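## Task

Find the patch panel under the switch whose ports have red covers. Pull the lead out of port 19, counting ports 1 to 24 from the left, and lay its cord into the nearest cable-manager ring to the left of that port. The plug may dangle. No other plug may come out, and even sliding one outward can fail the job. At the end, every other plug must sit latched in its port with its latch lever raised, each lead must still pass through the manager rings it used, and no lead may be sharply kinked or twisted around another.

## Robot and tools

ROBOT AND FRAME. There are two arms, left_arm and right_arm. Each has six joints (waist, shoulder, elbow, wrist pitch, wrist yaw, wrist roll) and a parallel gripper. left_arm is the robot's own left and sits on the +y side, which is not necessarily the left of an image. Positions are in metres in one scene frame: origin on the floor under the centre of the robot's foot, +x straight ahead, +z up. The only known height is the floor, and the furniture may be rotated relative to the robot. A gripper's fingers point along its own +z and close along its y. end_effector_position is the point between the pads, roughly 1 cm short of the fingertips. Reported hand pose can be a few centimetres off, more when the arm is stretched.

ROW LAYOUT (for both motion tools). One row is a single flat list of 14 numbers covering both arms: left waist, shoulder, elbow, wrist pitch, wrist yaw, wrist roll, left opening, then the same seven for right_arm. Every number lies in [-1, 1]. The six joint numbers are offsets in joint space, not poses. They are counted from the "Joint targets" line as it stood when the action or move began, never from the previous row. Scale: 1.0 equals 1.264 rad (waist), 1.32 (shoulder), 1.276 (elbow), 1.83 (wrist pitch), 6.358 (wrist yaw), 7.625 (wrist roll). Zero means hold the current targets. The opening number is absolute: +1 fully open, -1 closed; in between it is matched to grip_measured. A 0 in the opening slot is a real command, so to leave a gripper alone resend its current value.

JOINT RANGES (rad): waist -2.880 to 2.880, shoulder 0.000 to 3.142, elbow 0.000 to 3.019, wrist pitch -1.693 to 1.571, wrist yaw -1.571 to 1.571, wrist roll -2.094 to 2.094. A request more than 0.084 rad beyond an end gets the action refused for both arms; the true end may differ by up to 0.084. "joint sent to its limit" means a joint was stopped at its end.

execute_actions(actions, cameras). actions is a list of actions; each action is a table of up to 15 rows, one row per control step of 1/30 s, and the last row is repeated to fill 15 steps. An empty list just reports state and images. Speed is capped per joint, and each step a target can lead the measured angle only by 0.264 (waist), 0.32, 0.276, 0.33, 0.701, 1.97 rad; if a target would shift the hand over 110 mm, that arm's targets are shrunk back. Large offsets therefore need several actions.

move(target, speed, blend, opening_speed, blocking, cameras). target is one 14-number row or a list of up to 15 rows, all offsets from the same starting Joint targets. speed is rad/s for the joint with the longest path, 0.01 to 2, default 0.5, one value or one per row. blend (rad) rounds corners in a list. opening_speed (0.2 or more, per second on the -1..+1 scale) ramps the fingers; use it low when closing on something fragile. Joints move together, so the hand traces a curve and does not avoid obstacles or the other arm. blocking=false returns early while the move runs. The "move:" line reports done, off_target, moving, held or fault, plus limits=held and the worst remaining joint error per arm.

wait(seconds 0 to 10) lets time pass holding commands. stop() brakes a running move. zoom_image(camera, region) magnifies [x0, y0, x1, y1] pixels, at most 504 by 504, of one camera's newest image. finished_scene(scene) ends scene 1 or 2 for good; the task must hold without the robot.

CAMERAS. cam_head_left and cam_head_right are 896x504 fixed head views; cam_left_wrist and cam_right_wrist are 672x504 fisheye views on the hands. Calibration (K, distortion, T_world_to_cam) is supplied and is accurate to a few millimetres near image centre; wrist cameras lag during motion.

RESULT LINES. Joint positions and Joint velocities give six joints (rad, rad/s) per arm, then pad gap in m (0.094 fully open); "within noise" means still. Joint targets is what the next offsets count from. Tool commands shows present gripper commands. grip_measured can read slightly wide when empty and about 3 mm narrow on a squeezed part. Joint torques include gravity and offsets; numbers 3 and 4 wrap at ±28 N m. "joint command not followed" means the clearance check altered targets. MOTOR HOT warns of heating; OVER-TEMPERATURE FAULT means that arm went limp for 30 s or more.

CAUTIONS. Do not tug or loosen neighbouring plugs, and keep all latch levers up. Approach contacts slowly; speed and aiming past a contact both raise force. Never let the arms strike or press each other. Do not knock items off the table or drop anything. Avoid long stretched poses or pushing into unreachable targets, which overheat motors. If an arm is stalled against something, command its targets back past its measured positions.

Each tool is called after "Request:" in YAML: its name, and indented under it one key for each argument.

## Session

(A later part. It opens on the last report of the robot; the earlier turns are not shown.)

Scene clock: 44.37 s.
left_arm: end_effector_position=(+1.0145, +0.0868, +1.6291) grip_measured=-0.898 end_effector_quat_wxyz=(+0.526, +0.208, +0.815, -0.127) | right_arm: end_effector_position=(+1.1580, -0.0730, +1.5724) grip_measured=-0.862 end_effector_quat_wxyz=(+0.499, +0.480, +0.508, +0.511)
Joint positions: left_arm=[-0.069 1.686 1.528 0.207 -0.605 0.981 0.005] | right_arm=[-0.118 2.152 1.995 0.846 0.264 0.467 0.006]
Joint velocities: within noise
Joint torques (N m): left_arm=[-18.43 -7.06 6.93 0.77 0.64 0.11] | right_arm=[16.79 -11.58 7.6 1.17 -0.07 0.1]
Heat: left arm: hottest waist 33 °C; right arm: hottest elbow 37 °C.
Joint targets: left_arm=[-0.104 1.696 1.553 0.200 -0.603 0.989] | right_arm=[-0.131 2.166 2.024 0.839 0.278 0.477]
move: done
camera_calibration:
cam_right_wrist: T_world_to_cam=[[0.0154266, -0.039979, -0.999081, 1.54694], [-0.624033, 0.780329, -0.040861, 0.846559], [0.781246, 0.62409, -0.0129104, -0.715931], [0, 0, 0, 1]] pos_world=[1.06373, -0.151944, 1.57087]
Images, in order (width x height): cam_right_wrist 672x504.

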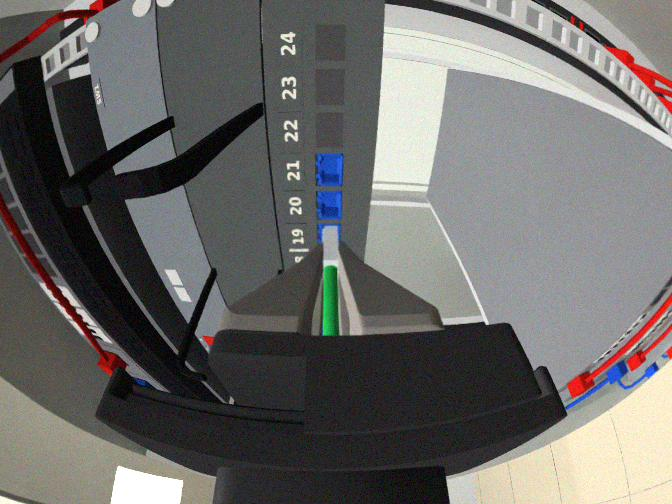

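Request:
move:
  target: [0,0,0,0,0,0,-0.9,0.0578,-0.1,-0.2343,0.1213,0.0071,-0.0035,-0.97]
  speed: 0.12
  cameras: ["cam_right_wrist","cam_left_wrist"]

Request:
zoom_image:
  camera: "cam_left_wrist"
  region: [280, 60, 480, 220]

Scene clock: 49.97 s.
left_arm: end_effector_position=(+1.0145, +0.0868, +1.6291) grip_measured=-0.898 end_effector_quat_wxyz=(+0.526, +0.208, +0.815, -0.127) | right_arm: end_effector_position=(+1.0958, -0.0786, +1.5658) grip_measured=-0.863 end_effector_quat_wxyz=(+0.497, +0.501, +0.501, +0.502)
Joint positions: left_arm=[-0.069 1.686 1.528 0.207 -0.605 0.981 0.005] | right_arm=[-0.093 2.06 1.726 1.047 0.321 0.465 0.006]
Joint velocities: within noise
Joint torques (N m): left_arm=[-18.43 -7.06 6.91 0.77 0.64 0.11] | right_arm=[19.02 -13.57 4.59 1.95 -0.51 -0.18]
Heat: left arm: hottest waist 33 °C; right arm: hottest elbow 37 °C.
Joint targets: left_arm=[-0.104 1.696 1.553 0.200 -0.603 0.989] | right_arm=[-0.058 2.034 1.725 1.061 0.323 0.450]
move: done
camera_calibration:
cam_left_wrist: T_world_to_cam=[[-0.472128, -0.881485, -0.00887922, 0.571788], [-0.769395, 0.416966, -0.483912, 1.53489], [0.430264, -0.221636, -0.875072, 1.13057], [0, 0, 0, 1]] pos_world=[0.96445, 0.114602, 1.73716]
cam_right_wrist: T_world_to_cam=[[-0.0114342, -0.0197694, -0.999739, 1.57312], [-0.597582, 0.801757, -0.00901977, 0.73464], [0.801726, 0.597323, -0.0209813, -0.67581], [0, 0, 0, 1]] pos_world=[0.99881, -0.154226, 1.56515]
Images, in order (width x height): cam_left_wrist 672x504, cam_right_wrist 672x504.

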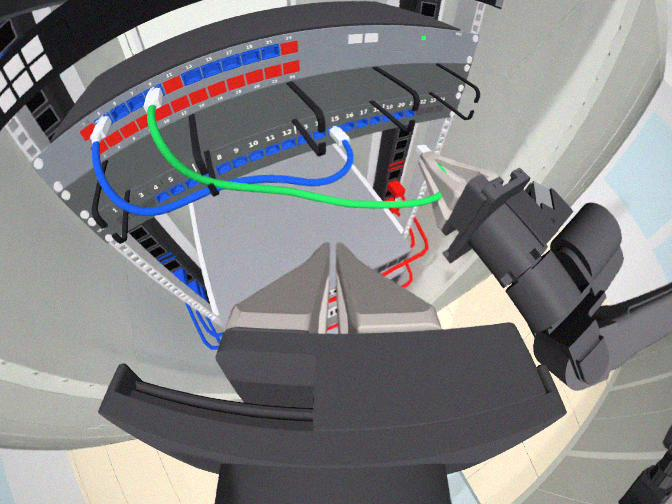

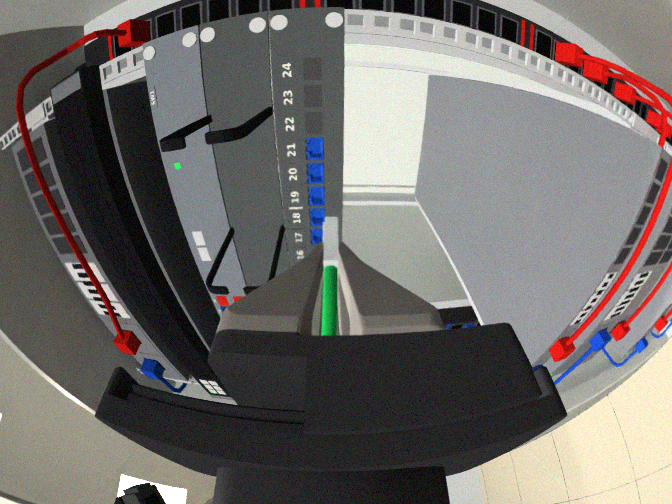

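Scaled by 2.520 from the camera's 672x504 image, which has a finer 960x720 frame.

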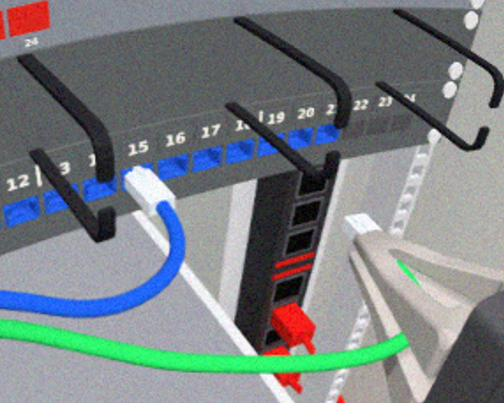

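Request:
move:
  target: [0,0,0,0,0,0,-0.9,0.0744,0.1727,0.2335,0.1721,0.0267,-0.0316,-0.97]
  speed: 0.15
  cameras: ["cam_right_wrist","cam_left_wrist"]

Request:
zoom_image:
  camera: "cam_left_wrist"
  region: [280, 60, 480, 220]

Scene clock: 54.10 s.
left_arm: end_effector_position=(+1.0145, +0.0868, +1.6291) grip_measured=-0.898 end_effector_quat_wxyz=(+0.526, +0.208, +0.815, -0.127) | right_arm: end_effector_position=(+1.0895, -0.0901, +1.6187) grip_measured=-0.863 end_effector_quat_wxyz=(+0.585, +0.577, +0.405, +0.402)
Joint positions: left_arm=[-0.069 1.686 1.528 0.207 -0.605 0.981 0.005] | right_arm=[-0.005 2.242 1.992 1.37 0.492 0.223 0.006]
Joint velocities: within noise
Joint torques (N m): left_arm=[-18.43 -7.06 6.93 0.77 0.64 0.11] | right_arm=[21.01 -9.99 7.23 1.1 -0.62 -0.17]
Heat: left arm: hottest waist 34 °C; right arm: hottest elbow 37 °C.
Joint targets: left_arm=[-0.104 1.696 1.553 0.200 -0.603 0.989] | right_arm=[0.036 2.262 2.023 1.377 0.493 0.209]
move: off_target (right_arm); right_arm: the waist is farthest, 0.041 rad from its target
camera_calibration:
cam_left_wrist: T_world_to_cam=[[-0.472128, -0.881485, -0.00887922, 0.571788], [-0.769395, 0.416966, -0.483912, 1.53489], [0.430264, -0.221636, -0.875072, 1.13057], [0, 0, 0, 1]] pos_world=[0.96445, 0.114602, 1.73716]
cam_right_wrist: T_world_to_cam=[[-0.0137282, -0.0308603, -0.999429, 1.62674], [-0.274119, 0.961346, -0.0259191, 0.429892], [0.961598, 0.273607, -0.021657, -0.865034], [0, 0, 0, 1]] pos_world=[0.971988, -0.126394, 1.61822]
Images, in order (width x height): cam_left_wrist 672x504, cam_right_wrist 672x504.

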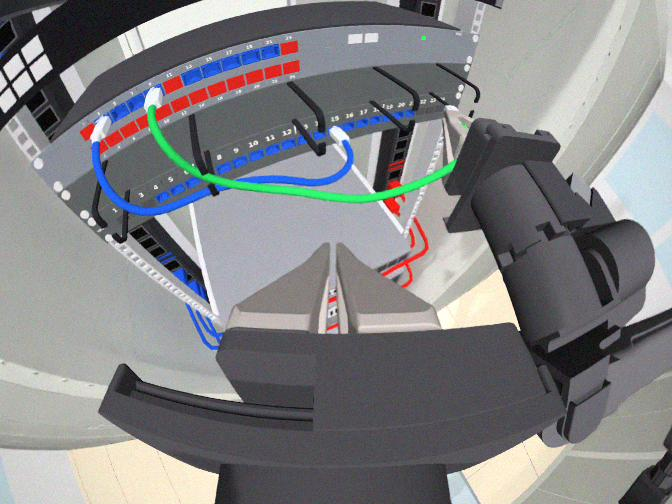

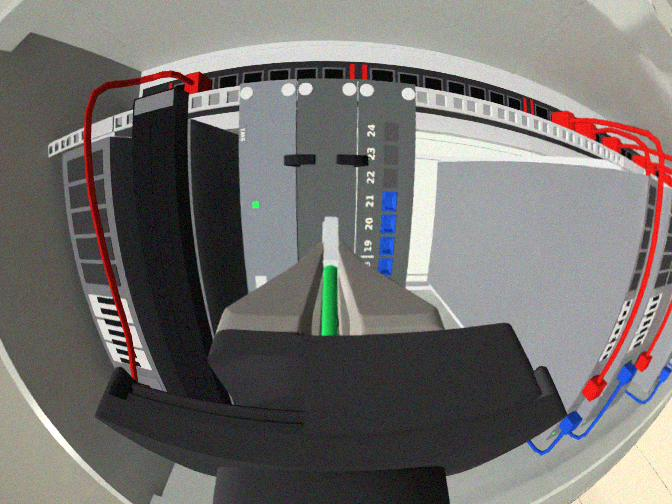

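Scaled by 2.520 from the camera's 672x504 image, which has a finer 960x720 frame.

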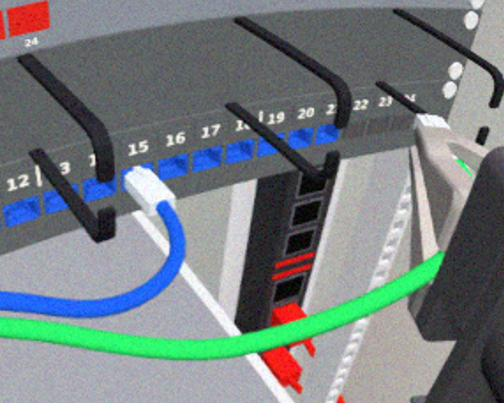

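Request:
move:
  target: [0,0,0,0,0,0,-0.9,0,0,0,0,0,0.0787,-0.97]
  speed: 0.3
  cameras: ["cam_right_wrist","cam_left_wrist"]

Request:
zoom_image:
  camera: "cam_left_wrist"
  region: [280, 60, 480, 220]

Scene clock: 57.77 s.
left_arm: end_effector_position=(+1.0145, +0.0868, +1.6291) grip_measured=-0.898 end_effector_quat_wxyz=(+0.526, +0.208, +0.815, -0.127) | right_arm: end_effector_position=(+1.0892, -0.0894, +1.6182) grip_measured=-0.863 end_effector_quat_wxyz=(+0.448, +0.668, +0.226, +0.550)
Joint positions: left_arm=[-0.069 1.686 1.528 0.207 -0.605 0.981 0.005] | right_arm=[-0.005 2.244 1.992 1.37 0.493 0.792 0.006]
Joint velocities: within noise
Joint torques (N m): left_arm=[-18.43 -7.06 6.91 0.77 0.64 0.11] | right_arm=[21.07 -10.29 7.25 1.07 -0.64 0.17]
Heat: left arm: hottest waist 34 °C; right arm: hottest elbow 36 °C.
Joint targets: left_arm=[-0.104 1.696 1.553 0.200 -0.603 0.989] | right_arm=[0.036 2.262 2.023 1.376 0.493 0.809]
move: off_target (right_arm); right_arm: the waist is farthest, 0.041 rad from its target
camera_calibration:
cam_left_wrist: T_world_to_cam=[[-0.472128, -0.881485, -0.00887922, 0.571788], [-0.769395, 0.416966, -0.483912, 1.53489], [0.430264, -0.221636, -0.875072, 1.13057], [0, 0, 0, 1]] pos_world=[0.96445, 0.114602, 1.73716]
cam_right_wrist: T_world_to_cam=[[0.175142, 0.479395, -0.859945, 1.24048], [-0.316853, 0.854423, 0.411784, -0.242141], [0.932164, 0.200356, 0.301543, -1.36241], [0, 0, 0, 1]] pos_world=[0.976007, -0.114822, 1.57728]
Images, in order (width x height): cam_left_wrist 672x504, cam_right_wrist 672x504.

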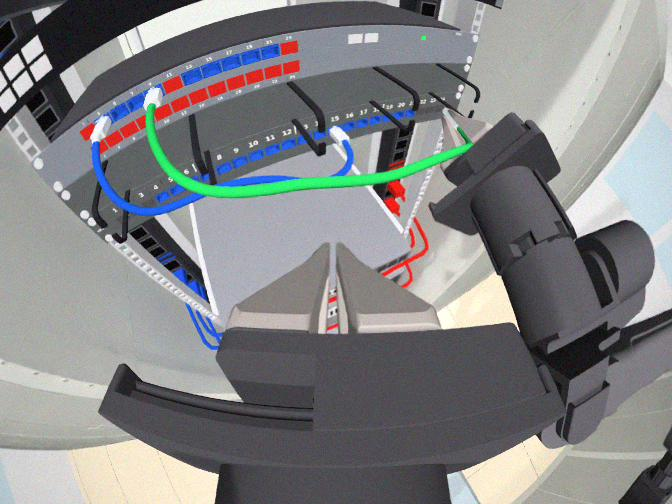

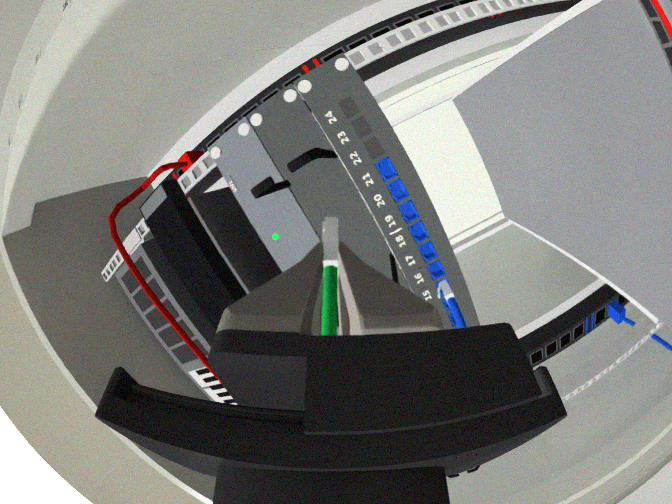

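Scaled by 2.520 from the camera's 672x504 image, which has a finer 960x720 frame.

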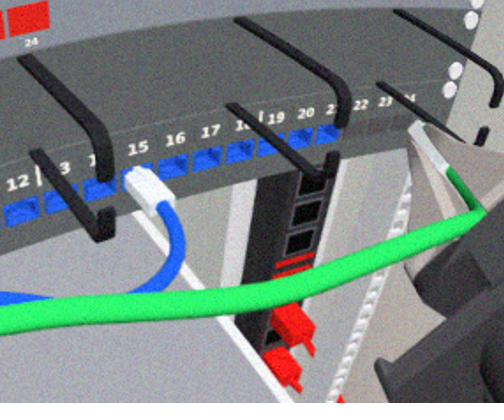

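Request:
move:
  target: [0,0,0,0,0,0,-0.9,-0.1044,-0.2765,-0.3205,-0.3016,-0.04,-0.0104,-0.97]
  speed: 0.2
  cameras: ["cam_right_wrist","cam_left_wrist"]

Request:
zoom_image:
  camera: "cam_left_wrist"
  region: [180, 60, 480, 240]

Scene clock: 62.63 s.
left_arm: end_effector_position=(+1.0145, +0.0868, +1.6291) grip_measured=-0.898 end_effector_quat_wxyz=(+0.526, +0.208, +0.815, -0.127) | right_arm: end_effector_position=(+1.0819, -0.0775, +1.5982) grip_measured=-0.863 end_effector_quat_wxyz=(+0.373, +0.508, +0.492, +0.601)
Joint positions: left_arm=[-0.069 1.686 1.528 0.207 -0.605 0.981 0.005] | right_arm=[-0.069 1.919 1.615 0.831 0.241 0.745 0.006]
Joint velocities: within noise
Joint torques (N m): left_arm=[-18.43 -7.06 6.91 0.77 0.64 0.11] | right_arm=[12.75 -12.4 4.93 1.03 -0.68 -0.19]
Heat: left arm: hottest waist 34 °C; right arm: hottest elbow 36 °C.
Joint targets: left_arm=[-0.104 1.696 1.553 0.200 -0.603 0.989] | right_arm=[-0.096 1.897 1.614 0.825 0.238 0.730]
move: done
camera_calibration:
cam_left_wrist: T_world_to_cam=[[-0.472128, -0.881485, -0.00887922, 0.571788], [-0.769395, 0.416966, -0.483912, 1.53489], [0.430264, -0.221636, -0.875072, 1.13057], [0, 0, 0, 1]] pos_world=[0.96445, 0.114602, 1.73716]
cam_right_wrist: T_world_to_cam=[[-0.0540245, 0.213653, -0.975415, 1.63072], [-0.746141, 0.640535, 0.181627, 0.569271], [0.663592, 0.737609, 0.12481, -0.737316], [0, 0, 0, 1]] pos_world=[1.00213, -0.169195, 1.57926]
Images, in order (width x height): cam_left_wrist 672x504, cam_right_wrist 672x504.

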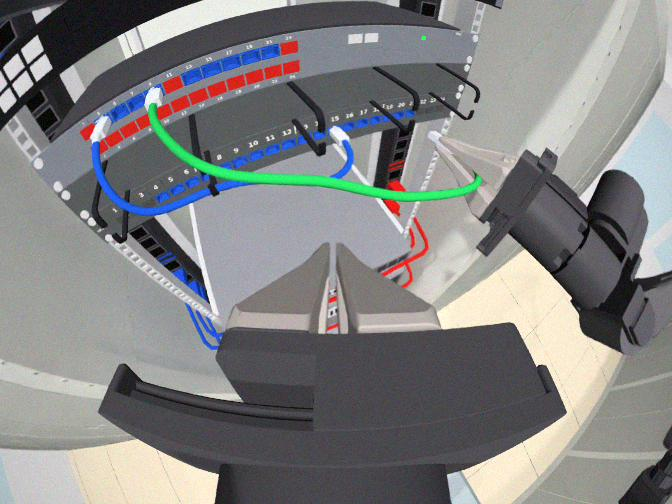

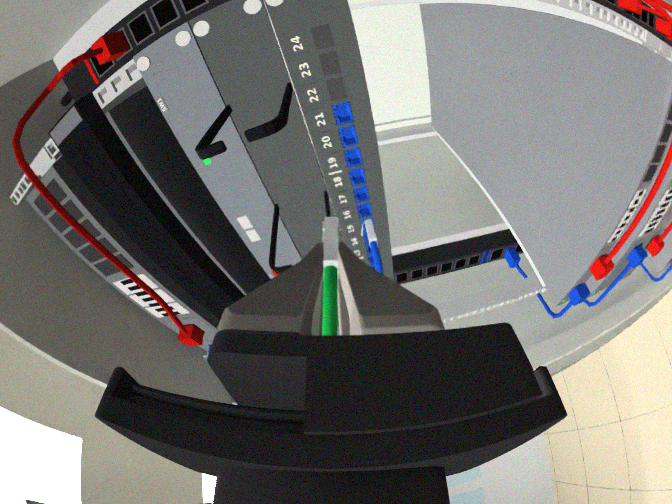

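Scaled by 1.680 from the camera's 672x504 image, which has a finer 960x720 frame.

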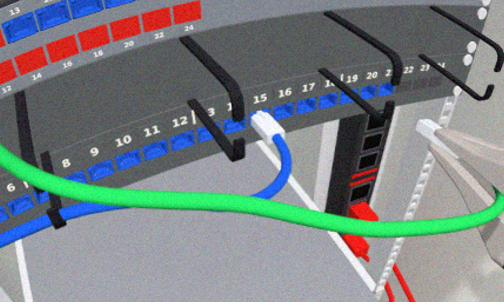

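Request:
zoom_image:
  camera: "cam_left_wrist"
  region: [160, 100, 260, 220]

Scaled by 4.200 from the camera's 672x504 image, which has a finer 960x720 frame.

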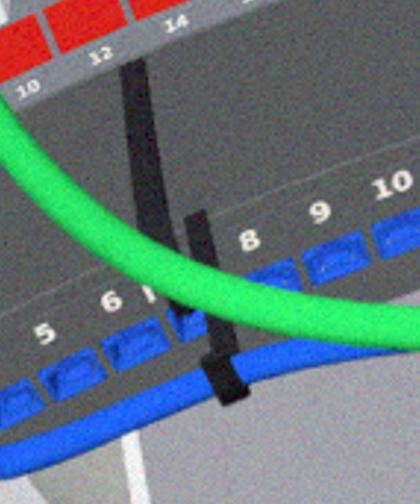

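Request:
move:
  target: [0,0.1492,-0.0541,0.3104,0.0170,-0.157,-0.2,0,0,0,0,0,0,-0.97]
  speed: 0.3
  cameras: ["cam_left_wrist"]

Request:
zoom_image:
  camera: "cam_left_wrist"
  region: [200, 100, 500, 300]

Scene clock: 69.53 s.
left_arm: end_effector_position=(+1.0031, +0.0229, +1.6203) grip_measured=-0.202 end_effector_quat_wxyz=(+0.444, -0.359, +0.686, -0.451) | right_arm: end_effector_position=(+1.0818, -0.0772, +1.5981) grip_measured=-0.863 end_effector_quat_wxyz=(+0.373, +0.507, +0.492, +0.601)
Joint positions: left_arm=[-0.07 1.881 1.483 0.754 -0.497 -0.2 0.038] | right_arm=[-0.069 1.919 1.615 0.829 0.241 0.744 0.006]
Joint velocities: within noise
Joint torques (N m): left_arm=[-19.96 -8.23 4.66 1.37 0.71 0.04] | right_arm=[12.92 -11.81 4.96 1.25 -0.67 -0.12]
Heat: left arm: hottest waist 35 °C; right arm: hottest elbow 36 °C.
Joint targets: left_arm=[-0.104 1.893 1.485 0.768 -0.495 -0.208] | right_arm=[-0.096 1.897 1.614 0.825 0.239 0.730]
move: done
camera_calibration:
cam_left_wrist: T_world_to_cam=[[0.0906117, -0.332079, 0.938889, -1.60268], [-0.834833, -0.539361, -0.110199, 1.03054], [0.542995, -0.77383, -0.326103, 0.123712], [0, 0, 0, 1]] pos_world=[0.938379, 0.119352, 1.65865]
Images, in order (width x height): cam_left_wrist 672x504.

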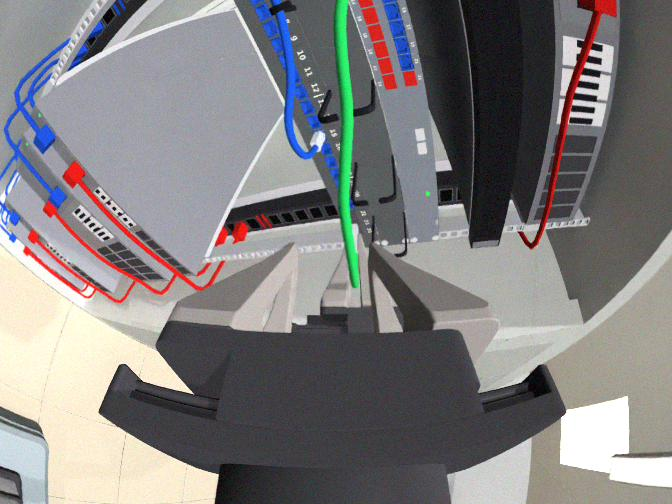

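Scaled by 1.680 from the camera's 672x504 image, which has a finer 960x720 frame.

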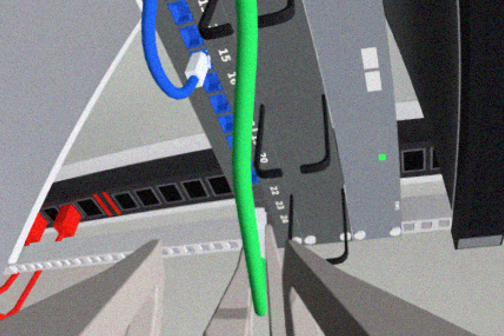

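Request:
move:
  target: [0.0585,0.0697,0.1630,-0.0634,0.0031,0,-0.2,0,0,0,0,0,0,-0.97]
  speed: 0.2
  cameras: ["cam_left_wrist"]

Request:
zoom_image:
  camera: "cam_left_wrist"
  region: [240, 100, 440, 300]

Scene clock: 72.43 s.
left_arm: end_effector_position=(+1.0444, +0.0029, +1.6233) grip_measured=-0.202 end_effector_quat_wxyz=(+0.446, -0.356, +0.685, -0.452) | right_arm: end_effector_position=(+1.0818, -0.0772, +1.5982) grip_measured=-0.863 end_effector_quat_wxyz=(+0.373, +0.507, +0.492, +0.601)
Joint positions: left_arm=[-0.056 1.971 1.665 0.66 -0.478 -0.201 0.038] | right_arm=[-0.069 1.919 1.615 0.829 0.24 0.744 0.006]
Joint velocities: within noise
Joint torques (N m): left_arm=[-16.62 -9.17 6.83 0.64 0.71 0.04] | right_arm=[13.1 -11.99 4.86 1.2 -0.69 -0.12]
Heat: left arm: hottest waist 35 °C; right arm: hottest elbow 36 °C.
Joint targets: left_arm=[-0.030 1.985 1.693 0.652 -0.476 -0.209] | right_arm=[-0.096 1.897 1.614 0.825 0.238 0.730]
move: done
camera_calibration:
cam_left_wrist: T_world_to_cam=[[0.0835873, -0.33415, 0.938806, -1.60842], [-0.835698, -0.536667, -0.116609, 1.06581], [0.542791, -0.774811, -0.324107, 0.0837737], [0, 0, 0, 1]] pos_world=[0.979671, 0.0994409, 1.66143]
Images, in order (width x height): cam_left_wrist 672x504.

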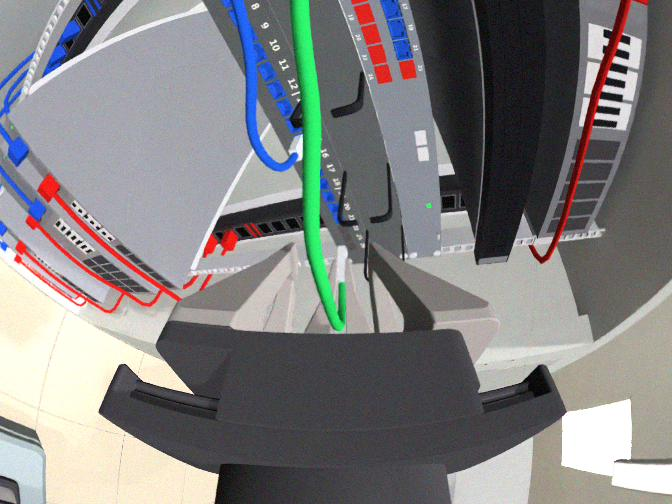

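Scaled by 2.520 from the camera's 672x504 image, which has a finer 960x720 frame.

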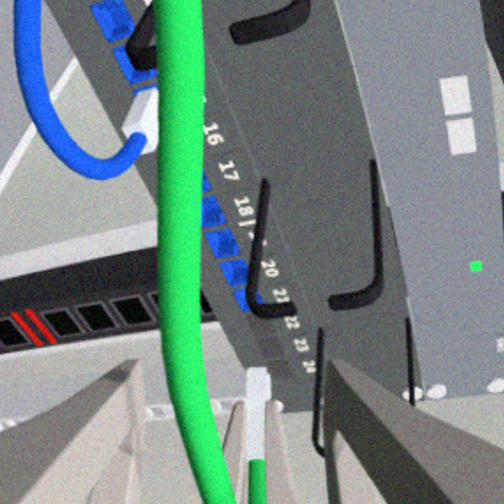

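Request:
move:
  target: [0,0,0,0,0,0,-0.97,0,0,0,0,0,0,-0.97]
  opening_speed: 0.5
  cameras: ["cam_left_wrist"]

Request:
zoom_image:
  camera: "cam_left_wrist"
  region: [240, 100, 440, 340]

Scene clock: 74.53 s.
left_arm: end_effector_position=(+1.0444, +0.0029, +1.6233) grip_measured=-0.904 end_effector_quat_wxyz=(+0.446, -0.357, +0.685, -0.453) | right_arm: end_effector_position=(+1.0818, -0.0772, +1.5982) grip_measured=-0.863 end_effector_quat_wxyz=(+0.373, +0.507, +0.492, +0.601)
Joint positions: left_arm=[-0.056 1.971 1.665 0.66 -0.478 -0.203 0.005] | right_arm=[-0.069 1.919 1.615 0.829 0.24 0.744 0.006]
Joint velocities: within noise
Joint torques (N m): left_arm=[-16.62 -9.11 6.86 0.64 0.7 0.06] | right_arm=[12.86 -11.93 4.96 1.36 -0.66 -0.13]
Heat: left arm: hottest waist 35 °C; right arm: hottest elbow 36 °C.
Joint targets: left_arm=[-0.030 1.985 1.693 0.652 -0.476 -0.208] | right_arm=[-0.096 1.897 1.614 0.825 0.238 0.730]
move: done
camera_calibration:
cam_left_wrist: T_world_to_cam=[[0.0842517, -0.332447, 0.939351, -1.61001], [-0.835567, -0.53718, -0.115171, 1.06334], [0.542889, -0.775188, -0.323041, 0.0819407], [0, 0, 0, 1]] pos_world=[0.979657, 0.0994849, 1.6613]
Images, in order (width x height): cam_left_wrist 672x504.

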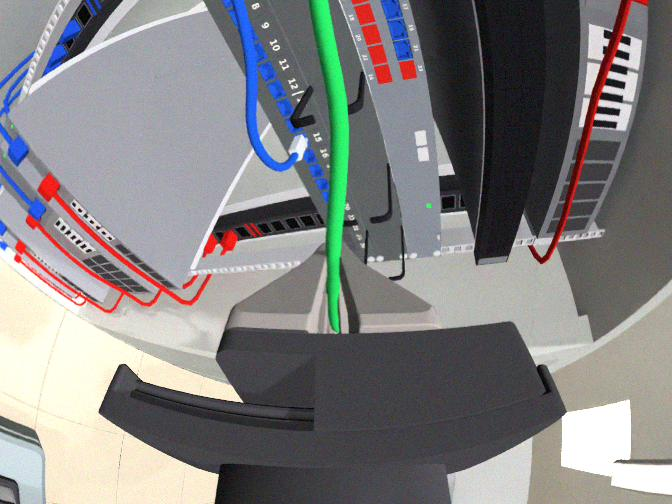

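Scaled by 2.100 from the camera's 672x504 image, which has a finer 960x720 frame.

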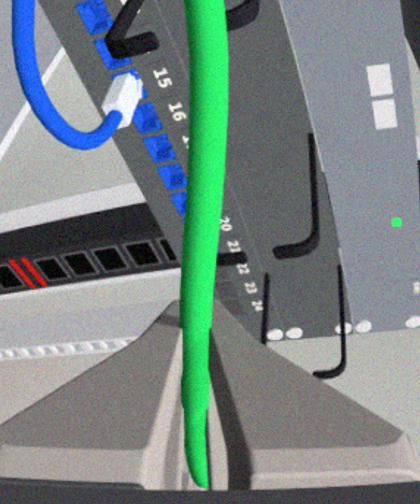

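Request:
move:
  target:
    - [0,0,0,0,0,0,-0.97,0,0,0,0,0,0,-0.4]
    - [0,0,0,0,0,0,-0.97,0.0633,-0.1,-0.3041,0.1464,0.0044,0,-0.4]
    - [0,0,0,0,0,0,-0.97,-0.0277,-0.2303,-0.3025,0.0481,-0.005,-0.2361,-0.9]
  speed: [0.2, 0.2, 0.6]
  opening_speed: 0.5
  cameras: ["cam_right_wrist","cam_left_wrist"]

Request:
zoom_image:
  camera: "cam_right_wrist"
  region: [100, 40, 400, 240]

Scene clock: 83.87 s.
left_arm: end_effector_position=(+1.0450, +0.0034, +1.6237) grip_measured=-0.905 end_effector_quat_wxyz=(+0.446, -0.357, +0.684, -0.453) | right_arm: end_effector_position=(+1.0121, -0.1812, +1.5969) grip_measured=-0.898 end_effector_quat_wxyz=(+0.706, -0.072, +0.701, +0.072)
Joint positions: left_arm=[-0.056 1.971 1.667 0.66 -0.478 -0.203 0.004] | right_arm=[-0.107 1.61 1.225 0.919 0.209 -1.056 0.005]
Joint velocities: within noise
Joint torques (N m): left_arm=[-16.62 -9.17 6.72 0.65 0.7 0.07] | right_arm=[9.23 -9.35 5.04 1.31 -0.66 -0.09]
Heat: left arm: hottest waist 35 °C; right arm: hottest elbow 36 °C.
Joint targets: left_arm=[-0.030 1.985 1.693 0.652 -0.476 -0.209] | right_arm=[-0.131 1.593 1.228 0.913 0.207 -1.070]
move: done
camera_calibration:
cam_left_wrist: T_world_to_cam=[[0.0843688, -0.331399, 0.939711, -1.61104], [-0.834786, -0.538444, -0.114939, 1.06295], [0.544072, -0.77476, -0.322075, 0.07933], [0, 0, 0, 1]] pos_world=[0.980098, 0.0999047, 1.66164]
cam_right_wrist: T_world_to_cam=[[0.193823, -0.98072, 0.0249137, -0.416874], [-0.572872, -0.133761, -0.808657, 1.8496], [0.796398, 0.142464, -0.587753, 0.281225], [0, 0, 0, 1]] pos_world=[0.916419, -0.201495, 1.67137]
Images, in order (width x height): cam_left_wrist 672x504, cam_right_wrist 672x504.

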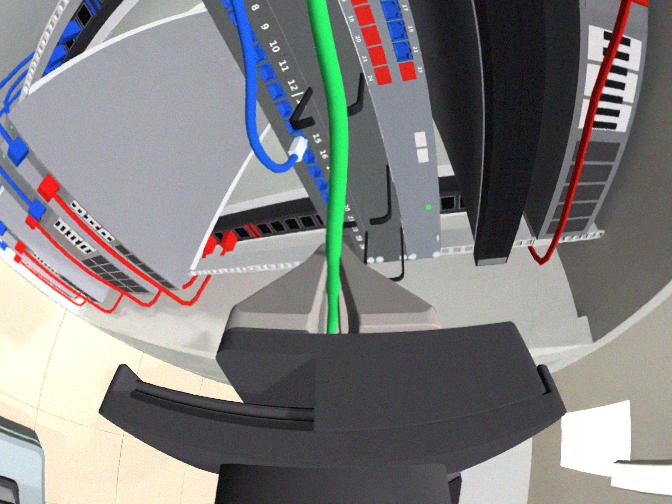

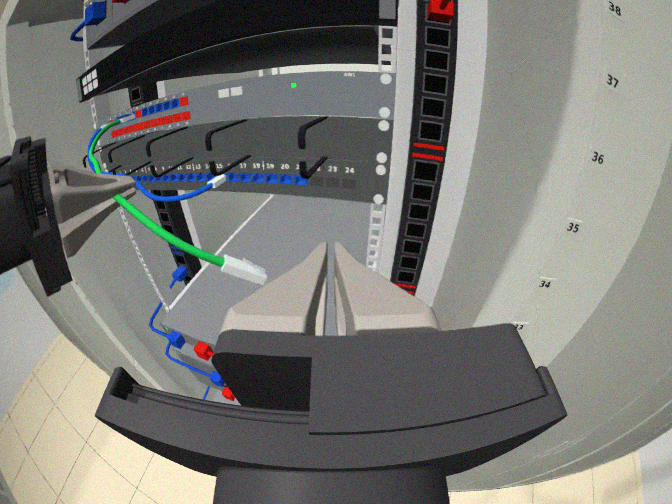

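Scaled by 1.680 from the camera's 672x504 image, which has a finer 960x720 frame.

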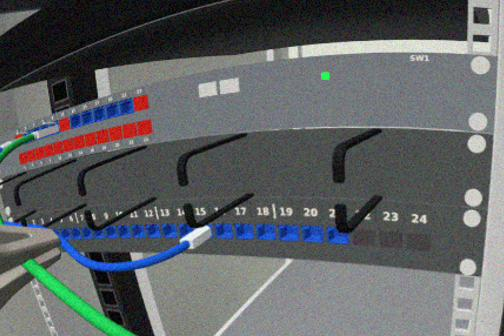

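Request:
move:
  target: [-0.0633,0.1667,0.2594,0.1350,-0.0239,-0.029,-0.97,0,0,0,0,0,0,-0.9]
  speed: 0.2
  cameras: ["cam_right_wrist","cam_left_wrist"]

Request:
zoom_image:
  camera: "cam_right_wrist"
  region: [100, 80, 340, 260]

Scene clock: 87.80 s.
left_arm: end_effector_position=(+1.0920, +0.0032, +1.6342) grip_measured=-0.905 end_effector_quat_wxyz=(+0.438, -0.557, +0.539, -0.456) | right_arm: end_effector_position=(+1.0121, -0.1811, +1.5968) grip_measured=-0.898 end_effector_quat_wxyz=(+0.706, -0.072, +0.701, +0.072)
Joint positions: left_arm=[-0.069 2.198 1.991 0.884 -0.627 -0.422 0.004] | right_arm=[-0.107 1.61 1.225 0.919 0.209 -1.056 0.005]
Joint velocities: within noise
Joint torques (N m): left_arm=[-24.18 -11.69 7.15 1.2 0.61 0.05] | right_arm=[9.29 -9.76 4.97 1.33 -0.65 -0.04]
Heat: left arm: hottest waist 36 °C; right arm: hottest elbow 36 °C.
Joint targets: left_arm=[-0.110 2.205 2.024 0.899 -0.628 -0.430] | right_arm=[-0.131 1.593 1.228 0.913 0.207 -1.070]
move: off_target (left_arm); left_arm: the waist is farthest, 0.041 rad from its target
camera_calibration:
cam_left_wrist: T_world_to_cam=[[0.198065, 0.038473, 0.979433, -1.81515], [-0.580281, -0.800707, 0.1488, 0.395241], [0.789964, -0.597819, -0.136267, -0.515754], [0, 0, 0, 1]] pos_world=[0.996297, 0.077979, 1.64873]
cam_right_wrist: T_world_to_cam=[[0.194145, -0.980654, 0.0249961, -0.417238], [-0.572961, -0.134041, -0.808547, 1.84943], [0.796256, 0.142654, -0.5879, 0.281613], [0, 0, 0, 1]] pos_world=[0.916422, -0.201439, 1.67134]
Images, in order (width x height): cam_left_wrist 672x504, cam_right_wrist 672x504.

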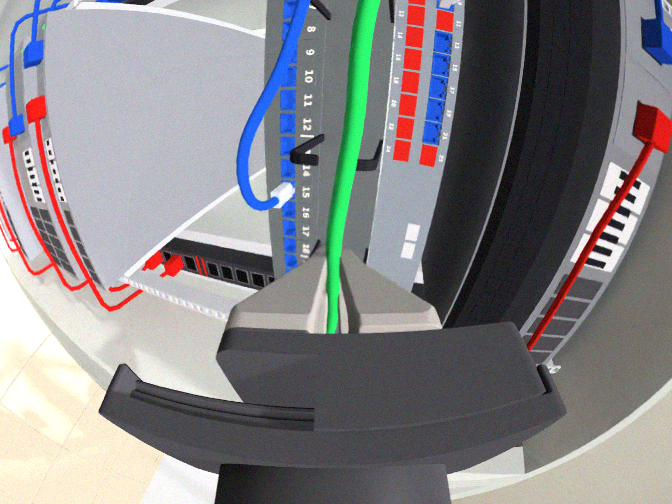

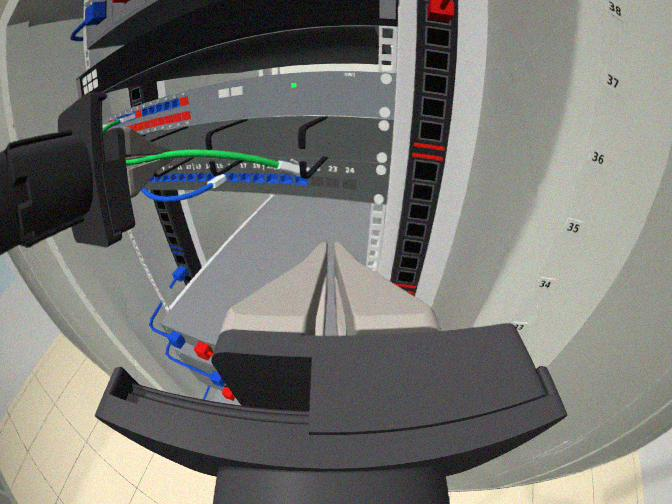

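Scaled by 2.100 from the camera's 672x504 image, which has a finer 960x720 frame.

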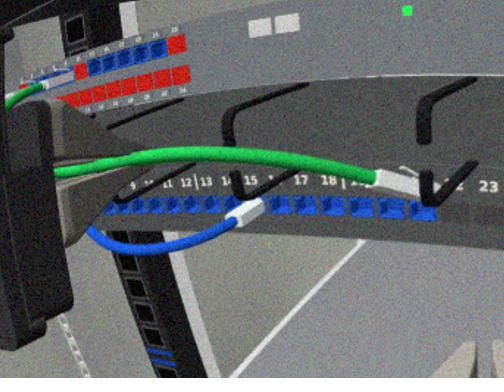

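Request:
zoom_image:
  camera: "cam_right_wrist"
  region: [260, 110, 350, 200]

Request:
zoom_image:
  camera: "cam_right_wrist"
  region: [150, 110, 260, 200]

Request:
zoom_image:
  camera: "cam_left_wrist"
  region: [260, 0, 440, 250]

Scaled by 5.600 from the camera's 672x504 image, which has a finer 960x720 frame.

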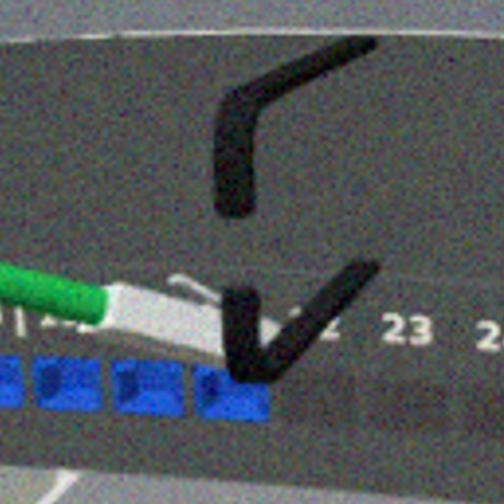

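Scaled by 4.582 from the camera's 672x504 image, which has a finer 960x720 frame.

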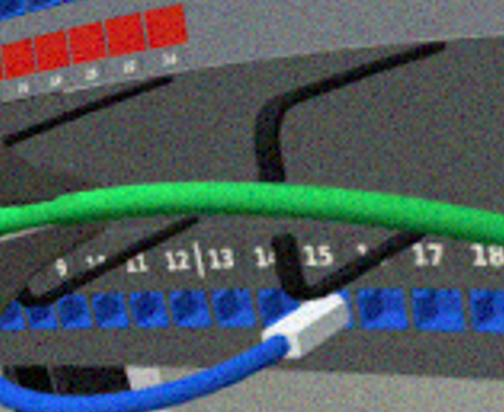

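Scaled by 2.016 from the camera's 672x504 image, which has a finer 960x720 frame.

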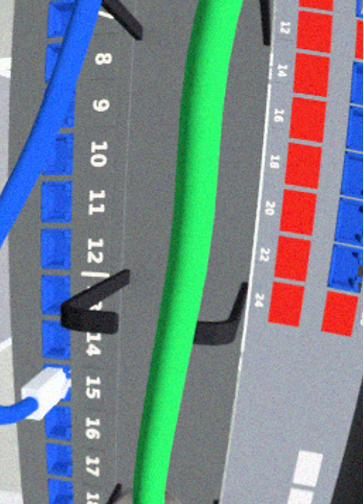

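Request:
move:
  target: [0.0578,0,0,0.0044,-0.0035,0,-0.97,0,0,0,0,0,0,-0.9]
  speed: 0.2
  cameras: ["cam_right_wrist"]

Request:
zoom_image:
  camera: "cam_right_wrist"
  region: [130, 100, 330, 200]

Scene clock: 91.00 s.
left_arm: end_effector_position=(+1.0917, +0.0065, +1.6305) grip_measured=-0.905 end_effector_quat_wxyz=(+0.436, -0.565, +0.538, -0.448) | right_arm: end_effector_position=(+1.0121, -0.1811, +1.5969) grip_measured=-0.898 end_effector_quat_wxyz=(+0.706, -0.072, +0.701, +0.072)
Joint positions: left_arm=[-0.068 2.198 1.991 0.892 -0.649 -0.422 0.004] | right_arm=[-0.107 1.61 1.225 0.919 0.208 -1.056 0.005]
Joint velocities: within noise
Joint torques (N m): left_arm=[-18.55 -11.22 7.17 1.14 0.61 0.05] | right_arm=[8.94 -9.64 4.97 1.21 -0.64 -0.06]
Heat: left arm: hottest waist 36 °C; right arm: hottest elbow 36 °C.
Joint targets: left_arm=[-0.037 2.205 2.024 0.907 -0.650 -0.430] | right_arm=[-0.131 1.593 1.228 0.913 0.206 -1.070]
move: done
camera_calibration:
cam_right_wrist: T_world_to_cam=[[0.194322, -0.980619, 0.0249945, -0.417377], [-0.572673, -0.134096, -0.808742, 1.84949], [0.79642, 0.142843, -0.587632, 0.281087], [0, 0, 0, 1]] pos_world=[0.916394, -0.20143, 1.67137]
Images, in order (width x height): cam_right_wrist 672x504.

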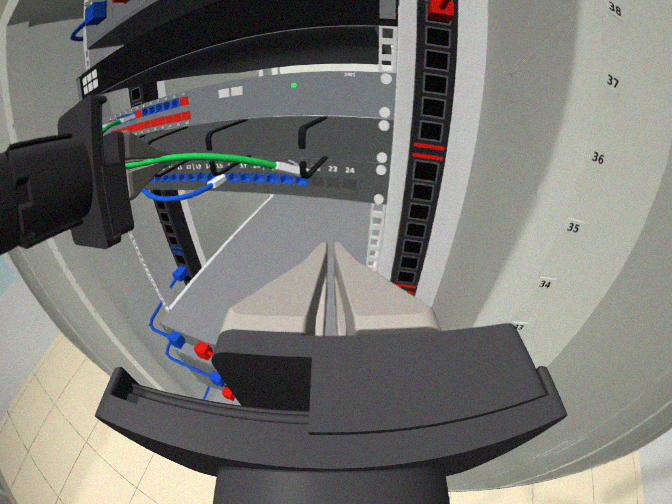

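Scaled by 2.520 from the camera's 672x504 image, which has a finer 960x720 frame.

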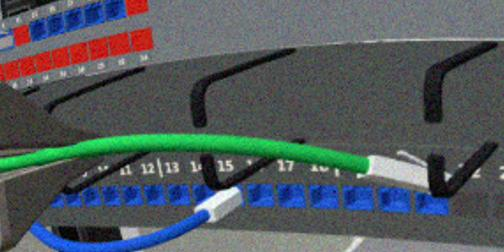

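Request:
execute_actions:
  actions: []

Scene clock: 92.77 s.
left_arm: end_effector_position=(+1.0918, +0.0066, +1.6302) grip_measured=-0.905 end_effector_quat_wxyz=(+0.436, -0.566, +0.538, -0.448) | right_arm: end_effector_position=(+1.0121, -0.1811, +1.5969) grip_measured=-0.898 end_effector_quat_wxyz=(+0.706, -0.072, +0.701, +0.072)
Joint positions: left_arm=[-0.067 2.198 1.991 0.892 -0.649 -0.423 0.004] | right_arm=[-0.107 1.61 1.225 0.919 0.208 -1.056 0.005]
Joint velocities: within noise
Joint torques (N m): left_arm=[-18.43 -11.16 7.17 1.2 0.61 0.05] | right_arm=[9.41 -9.88 5.03 1.28 -0.66 -0.07]
Heat: left arm: hottest waist 36 °C; right arm: hottest elbow 36 °C.
Joint targets: left_arm=[-0.037 2.205 2.024 0.907 -0.650 -0.430] | right_arm=[-0.131 1.593 1.228 0.913 0.206 -1.070]
Tool commands: left_gripper/opening=-0.97 right_gripper/opening=-0.9
camera_calibration:
cam_left_wrist: T_world_to_cam=[[0.216086, 0.0434264, 0.975408, -1.82452], [-0.564722, -0.809396, 0.16114, 0.361423], [0.79649, -0.585655, -0.150375, -0.498309], [0, 0, 0, 1]] pos_world=[0.995254, 0.0799291, 1.64648]
cam_right_wrist: T_world_to_cam=[[0.194322, -0.980619, 0.0249945, -0.417377], [-0.572673, -0.134096, -0.808742, 1.84949], [0.79642, 0.142843, -0.587632, 0.281087], [0, 0, 0, 1]] pos_world=[0.916394, -0.20143, 1.67137]

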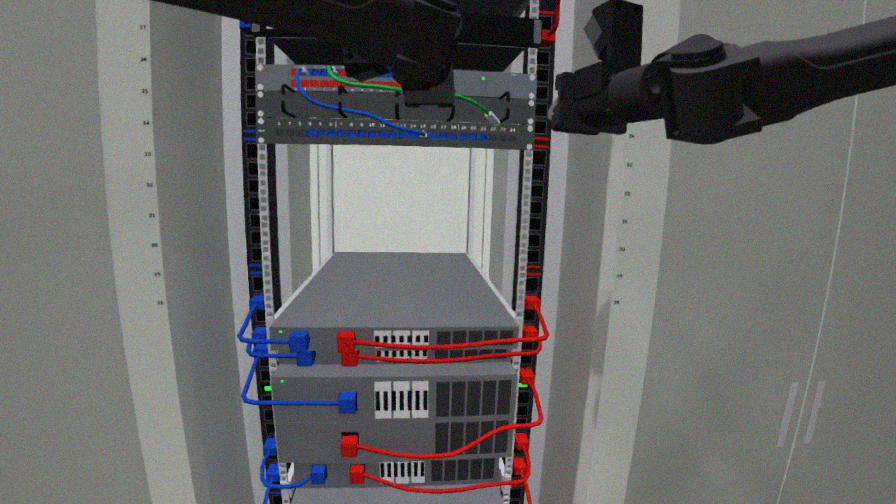

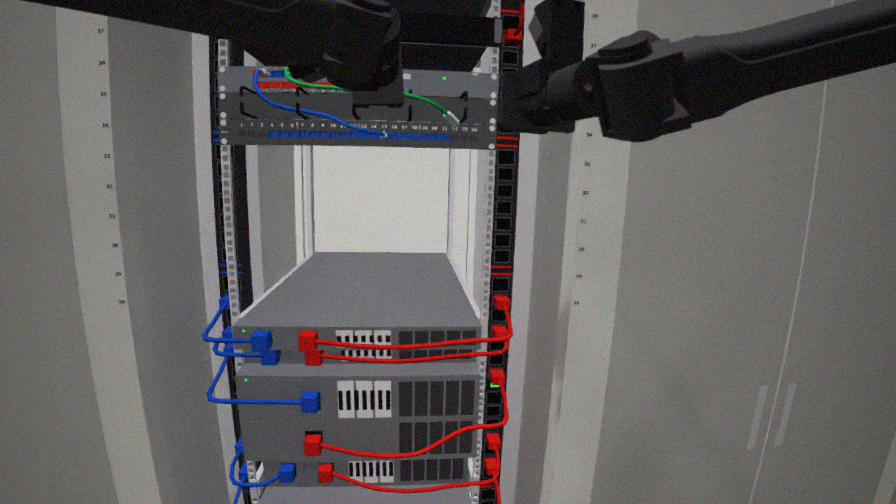

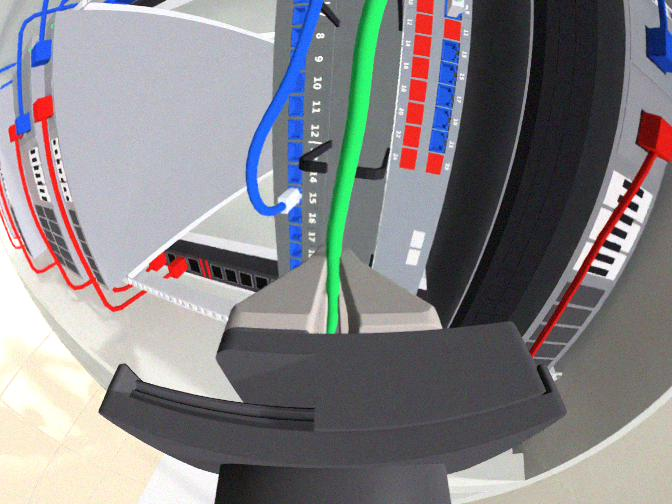

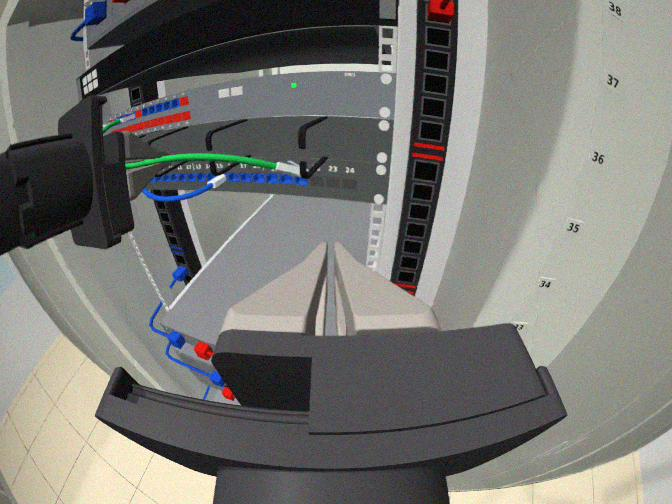

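Request:
move:
  target: [0.0085, 0.0035, 0, 0.004, -0.004, 0, -0.97, 0, 0, 0, 0, 0, 0, -0.9]
  speed: 0.1
  cameras: ["cam_right_wrist","cam_left_wrist"]

Request:
zoom_image:
  camera: "cam_right_wrist"
  region: [90, 90, 370, 230]

Scene clock: 93.97 s.
left_arm: end_effector_position=(+1.0939, +0.0124, +1.6166) grip_measured=-0.905 end_effector_quat_wxyz=(+0.435, -0.576, +0.540, -0.433) | right_arm: end_effector_position=(+1.0121, -0.1811, +1.5969) grip_measured=-0.898 end_effector_quat_wxyz=(+0.706, -0.072, +0.701, +0.072)
Joint positions: left_arm=[-0.054 2.201 1.991 0.899 -0.675 -0.423 0.004] | right_arm=[-0.107 1.61 1.225 0.919 0.208 -1.056 0.005]
Joint velocities: within noise
Joint torques (N m): left_arm=[-18.61 -11.05 7.16 1.22 0.61 0.06] | right_arm=[9.58 -9.64 5.11 1.24 -0.63 -0.05]
Heat: left arm: hottest waist 36 °C; right arm: hottest elbow 36 °C.
Joint targets: left_arm=[-0.027 2.209 2.024 0.914 -0.675 -0.430] | right_arm=[-0.131 1.593 1.228 0.913 0.206 -1.070]
move: done
camera_calibration:
cam_left_wrist: T_world_to_cam=[[0.244128, 0.0405791, 0.968894, -1.83203], [-0.54316, -0.821973, 0.171283, 0.329656], [0.803355, -0.568079, -0.178626, -0.460704], [0, 0, 0, 1]] pos_world=[0.996414, 0.0835943, 1.63628]
cam_right_wrist: T_world_to_cam=[[0.194322, -0.980619, 0.0249945, -0.417377], [-0.572673, -0.134096, -0.808742, 1.84949], [0.79642, 0.142843, -0.587632, 0.281087], [0, 0, 0, 1]] pos_world=[0.916394, -0.20143, 1.67137]
Images, in order (width x height): cam_left_wrist 672x504, cam_right_wrist 672x504.

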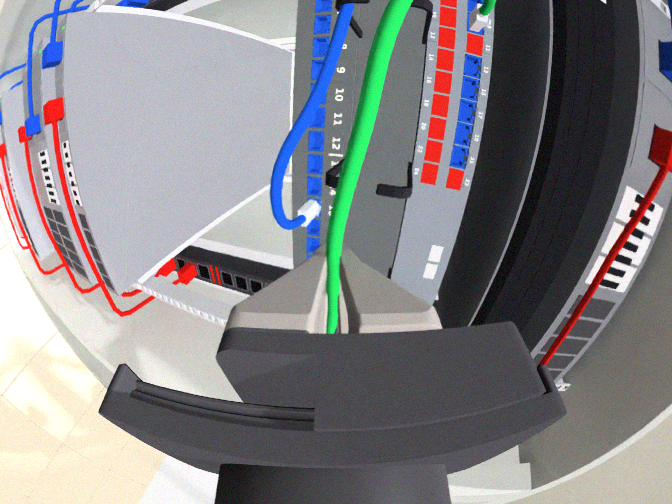

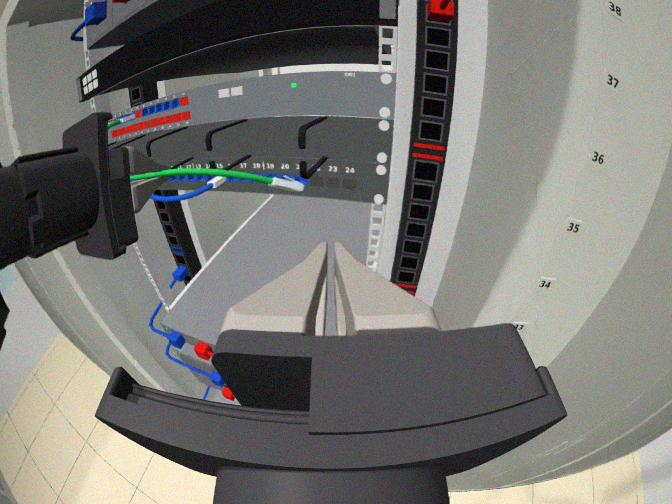

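Scaled by 1.800 from the camera's 672x504 image, which has a finer 960x720 frame.

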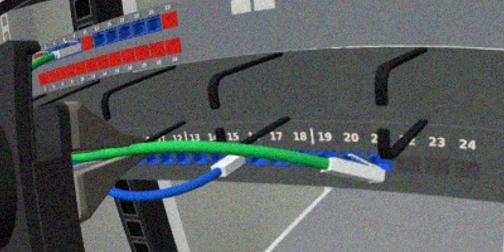

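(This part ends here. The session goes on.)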